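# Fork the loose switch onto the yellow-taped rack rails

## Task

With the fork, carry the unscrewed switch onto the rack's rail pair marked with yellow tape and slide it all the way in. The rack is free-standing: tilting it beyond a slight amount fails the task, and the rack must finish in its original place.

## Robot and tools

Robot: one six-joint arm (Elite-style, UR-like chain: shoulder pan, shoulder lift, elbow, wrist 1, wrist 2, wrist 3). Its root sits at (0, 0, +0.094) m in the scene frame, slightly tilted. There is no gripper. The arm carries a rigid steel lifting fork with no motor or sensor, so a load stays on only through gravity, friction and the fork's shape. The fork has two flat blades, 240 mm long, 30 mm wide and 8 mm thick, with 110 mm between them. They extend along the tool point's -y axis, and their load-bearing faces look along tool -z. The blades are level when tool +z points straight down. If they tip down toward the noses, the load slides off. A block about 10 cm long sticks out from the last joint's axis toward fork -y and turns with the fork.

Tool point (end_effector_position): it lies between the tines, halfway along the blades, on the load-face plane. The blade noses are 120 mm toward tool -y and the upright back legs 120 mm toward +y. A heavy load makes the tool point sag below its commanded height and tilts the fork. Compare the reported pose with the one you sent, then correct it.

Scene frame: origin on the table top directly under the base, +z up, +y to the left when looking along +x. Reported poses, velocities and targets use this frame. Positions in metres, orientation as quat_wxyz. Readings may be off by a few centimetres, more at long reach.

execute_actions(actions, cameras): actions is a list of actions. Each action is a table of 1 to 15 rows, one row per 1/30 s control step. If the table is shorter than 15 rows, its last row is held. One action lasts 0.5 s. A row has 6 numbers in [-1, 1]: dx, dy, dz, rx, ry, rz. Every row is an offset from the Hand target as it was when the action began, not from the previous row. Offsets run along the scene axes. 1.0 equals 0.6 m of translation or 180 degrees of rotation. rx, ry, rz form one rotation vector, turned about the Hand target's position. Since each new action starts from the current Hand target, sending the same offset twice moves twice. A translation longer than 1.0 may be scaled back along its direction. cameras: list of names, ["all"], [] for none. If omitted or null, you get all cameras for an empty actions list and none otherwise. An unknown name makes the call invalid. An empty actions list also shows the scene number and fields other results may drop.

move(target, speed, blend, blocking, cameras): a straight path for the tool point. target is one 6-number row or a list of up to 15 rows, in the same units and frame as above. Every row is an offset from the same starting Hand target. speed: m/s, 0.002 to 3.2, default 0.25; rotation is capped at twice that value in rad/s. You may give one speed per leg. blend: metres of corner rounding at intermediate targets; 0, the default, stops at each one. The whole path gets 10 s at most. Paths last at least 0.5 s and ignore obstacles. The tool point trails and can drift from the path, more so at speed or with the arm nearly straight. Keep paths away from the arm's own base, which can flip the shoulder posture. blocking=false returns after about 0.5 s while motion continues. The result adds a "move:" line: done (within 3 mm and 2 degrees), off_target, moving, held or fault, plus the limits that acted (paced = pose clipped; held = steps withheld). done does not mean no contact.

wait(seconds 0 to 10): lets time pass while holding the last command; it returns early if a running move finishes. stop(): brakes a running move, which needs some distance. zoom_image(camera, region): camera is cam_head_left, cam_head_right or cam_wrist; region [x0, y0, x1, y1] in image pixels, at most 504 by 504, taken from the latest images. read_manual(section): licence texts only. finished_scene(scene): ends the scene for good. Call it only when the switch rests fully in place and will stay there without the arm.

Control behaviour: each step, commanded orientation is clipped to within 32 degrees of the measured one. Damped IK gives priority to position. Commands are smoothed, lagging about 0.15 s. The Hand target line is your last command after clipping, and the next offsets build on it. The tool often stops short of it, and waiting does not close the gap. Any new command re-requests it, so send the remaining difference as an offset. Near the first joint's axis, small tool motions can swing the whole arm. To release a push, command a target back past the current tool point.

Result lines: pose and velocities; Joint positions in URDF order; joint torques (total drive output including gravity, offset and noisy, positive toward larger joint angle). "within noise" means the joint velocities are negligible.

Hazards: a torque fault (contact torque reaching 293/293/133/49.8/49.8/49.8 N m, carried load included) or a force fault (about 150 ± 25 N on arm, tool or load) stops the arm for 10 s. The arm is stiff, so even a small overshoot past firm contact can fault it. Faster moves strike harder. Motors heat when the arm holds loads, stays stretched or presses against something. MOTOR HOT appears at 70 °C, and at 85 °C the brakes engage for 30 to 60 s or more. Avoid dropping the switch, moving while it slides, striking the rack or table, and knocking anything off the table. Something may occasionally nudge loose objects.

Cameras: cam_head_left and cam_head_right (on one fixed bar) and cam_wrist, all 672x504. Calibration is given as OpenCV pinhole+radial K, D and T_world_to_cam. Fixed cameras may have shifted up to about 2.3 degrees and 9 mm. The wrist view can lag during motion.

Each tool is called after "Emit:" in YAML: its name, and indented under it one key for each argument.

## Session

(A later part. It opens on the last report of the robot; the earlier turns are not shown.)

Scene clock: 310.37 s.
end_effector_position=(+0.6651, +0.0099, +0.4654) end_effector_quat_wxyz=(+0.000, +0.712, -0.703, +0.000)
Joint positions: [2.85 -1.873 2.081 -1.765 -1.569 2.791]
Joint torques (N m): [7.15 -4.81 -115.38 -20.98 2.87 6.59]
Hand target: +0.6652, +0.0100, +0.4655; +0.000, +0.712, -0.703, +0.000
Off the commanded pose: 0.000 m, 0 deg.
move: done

Emit:
move:
  target: [0.0015, 0, 0, 0, 0, 0]
  speed: 0.006
  cameras: ["all"]

Emit:
zoom_image:
  camera: "cam_head_right"
  region: [370, 160, 430, 230]

Emit:
zoom_image:
  camera: "cam_head_left"
  region: [370, 160, 430, 230]

Emit:
zoom_image:
  camera: "cam_head_right"
  region: [270, 80, 460, 290]

Scene clock: 314.63 s.
end_effector_position=(+0.6660, +0.0100, +0.4655) end_effector_quat_wxyz=(+0.000, +0.712, -0.703, +0.000)
Joint positions: [2.85 -1.871 2.08 -1.766 -1.569 2.791]
Joint torques (N m): [7.74 14.79 -115.21 -24.63 5.09 8.51]
Hand target: +0.6661, +0.0100, +0.4655; +0.000, +0.712, -0.703, +0.000
Off the commanded pose: 0.000 m, 0 deg.
move: done
camera_calibration:
cam_wrist: T_world_to_cam=[[-0.000231858, -0.99966, -0.0260695, 0.0317232], [-0.938223, -0.00880339, 0.345919, 0.335193], [-0.346031, 0.0245392, -0.937902, 0.761161], [0, 0, 0, 1]] pos_world=[0.577878, 0.015985, 0.598772]

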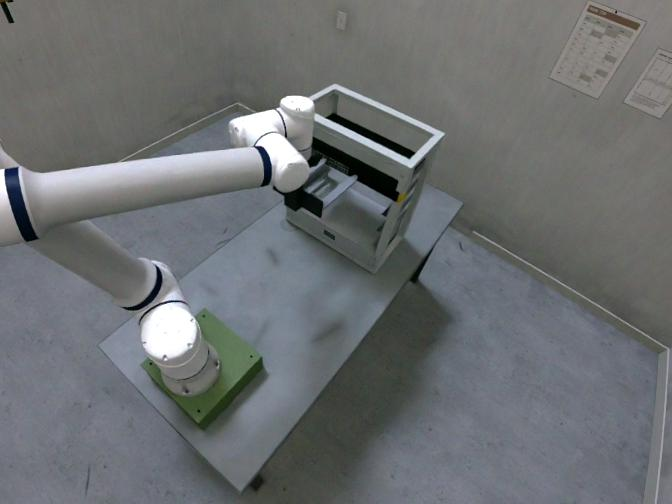

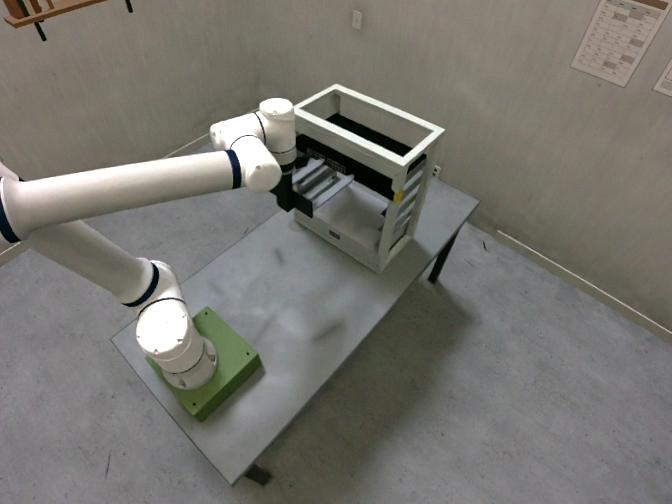

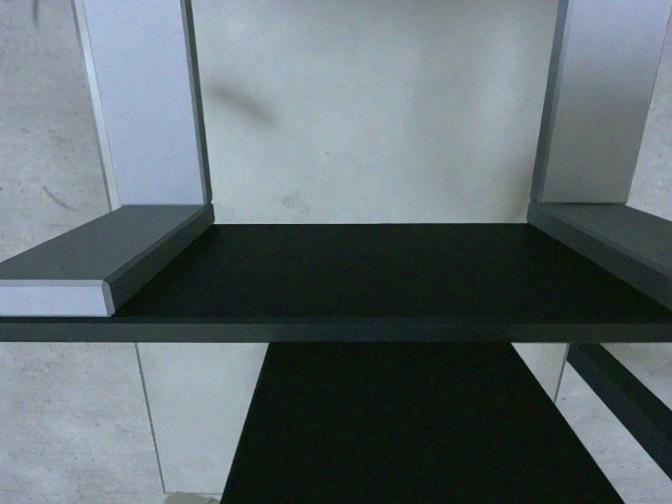

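Scaled by 7.200.

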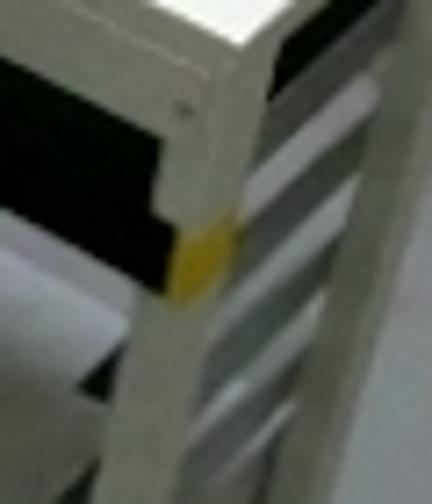

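Scaled by 7.200.

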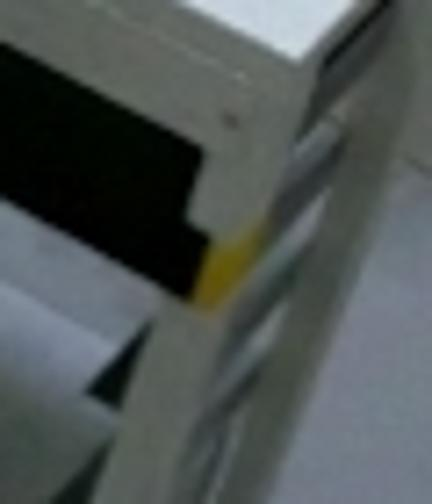

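Scaled by 2.400.

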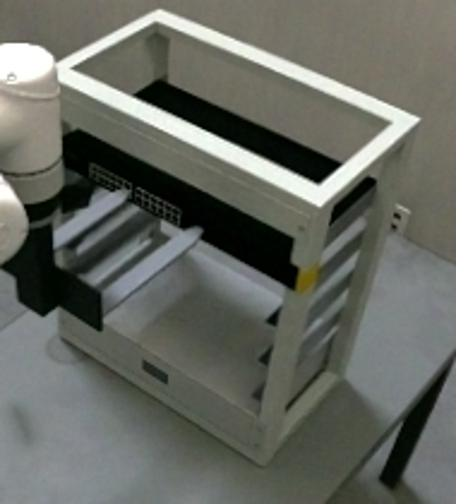

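Emit:
move:
  target:
    - [-0.0083, -0.0001, 0, 0, 0, 0]
    - [-0.1666, -0.0022, 0, 0, 0, 0]
  speed: [0.015, 0.12]
  blend: [0.002, 0]
  cameras: ["all"]

Emit:
zoom_image:
  camera: "cam_head_right"
  region: [370, 160, 430, 230]

Emit:
zoom_image:
  camera: "cam_head_left"
  region: [370, 160, 430, 230]

Emit:
zoom_image:
  camera: "cam_head_right"
  region: [270, 80, 460, 290]

Emit:
zoom_image:
  camera: "cam_head_right"
  region: [280, 110, 350, 190]

Scene clock: 329.03 s.
end_effector_position=(+0.5663, +0.0086, +0.4655) end_effector_quat_wxyz=(+0.000, +0.712, -0.703, +0.000)
Joint positions: [2.763 -2.077 2.195 -1.676 -1.57 2.704]
Joint torques (N m): [-22.3 -27.52 -76.71 -5.66 2.22 -2.26]
Hand target: +0.5661, +0.0086, +0.4655; +0.000, +0.712, -0.703, +0.000
Off the commanded pose: 0.000 m, 0 deg.
move: done
camera_calibration:
cam_wrist: T_world_to_cam=[[-0.000265436, -0.999658, -0.0261637, 0.0304728], [-0.938224, -0.00880445, 0.345918, 0.241641], [-0.34603, 0.0246392, -0.9379, 0.72669], [0, 0, 0, 1]] pos_world=[0.478178, 0.0146848, 0.598772]

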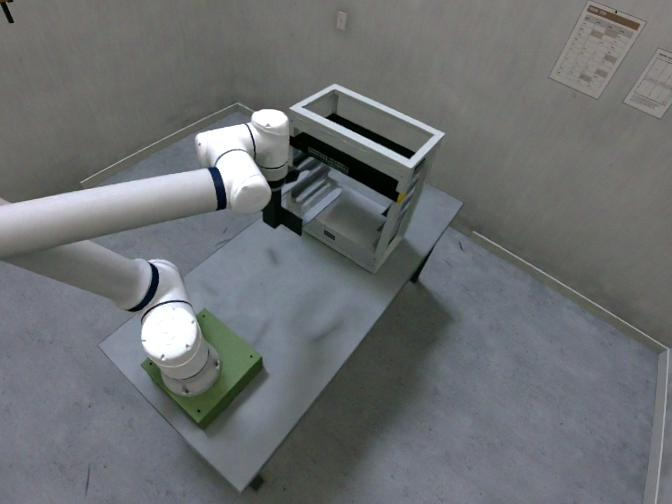

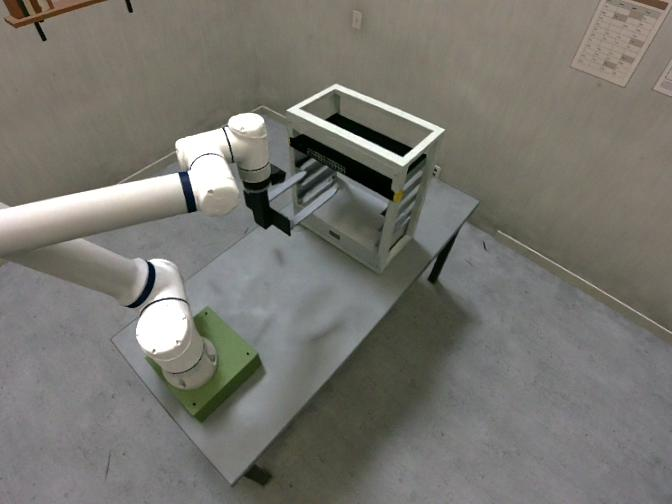

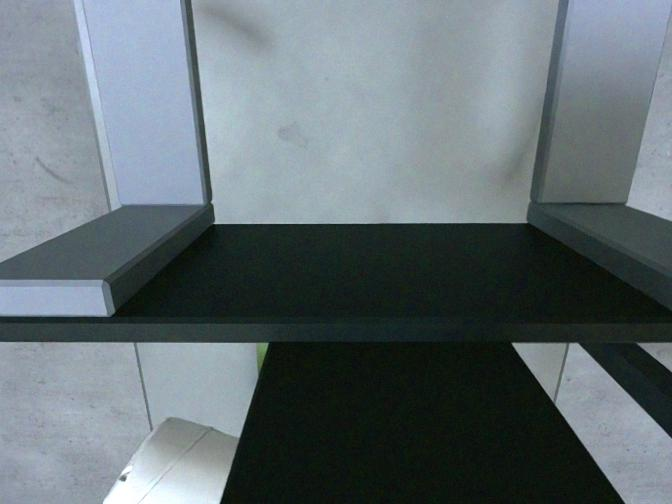

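Scaled by 7.200.

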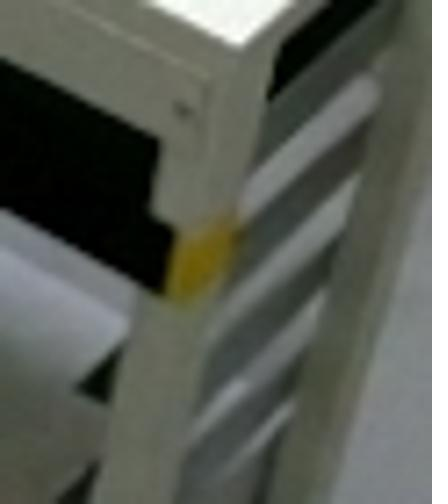

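Scaled by 7.200.

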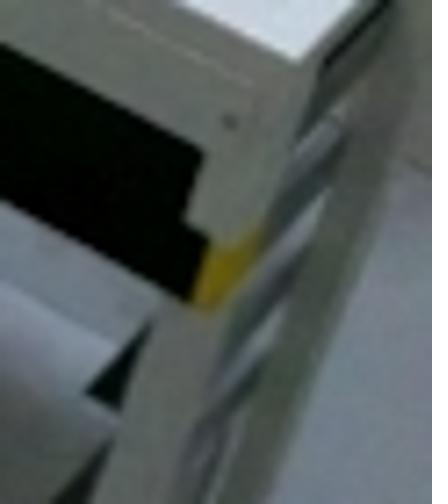

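Scaled by 2.400.

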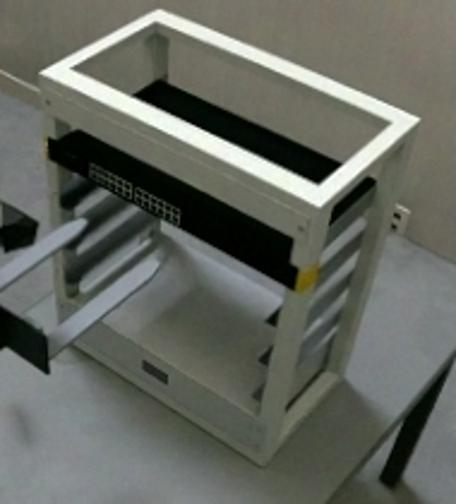

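Scaled by 6.300.

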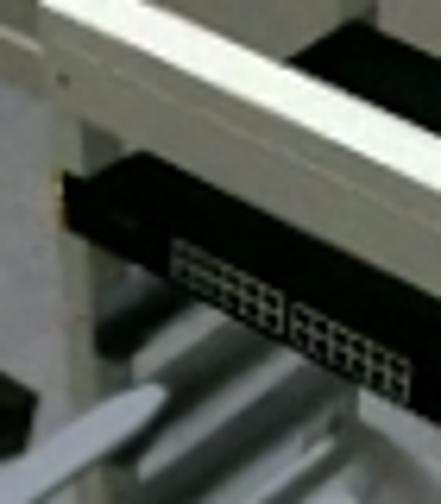

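Emit:
finished_scene:
  scene: 2

The scene is finished: the task was done.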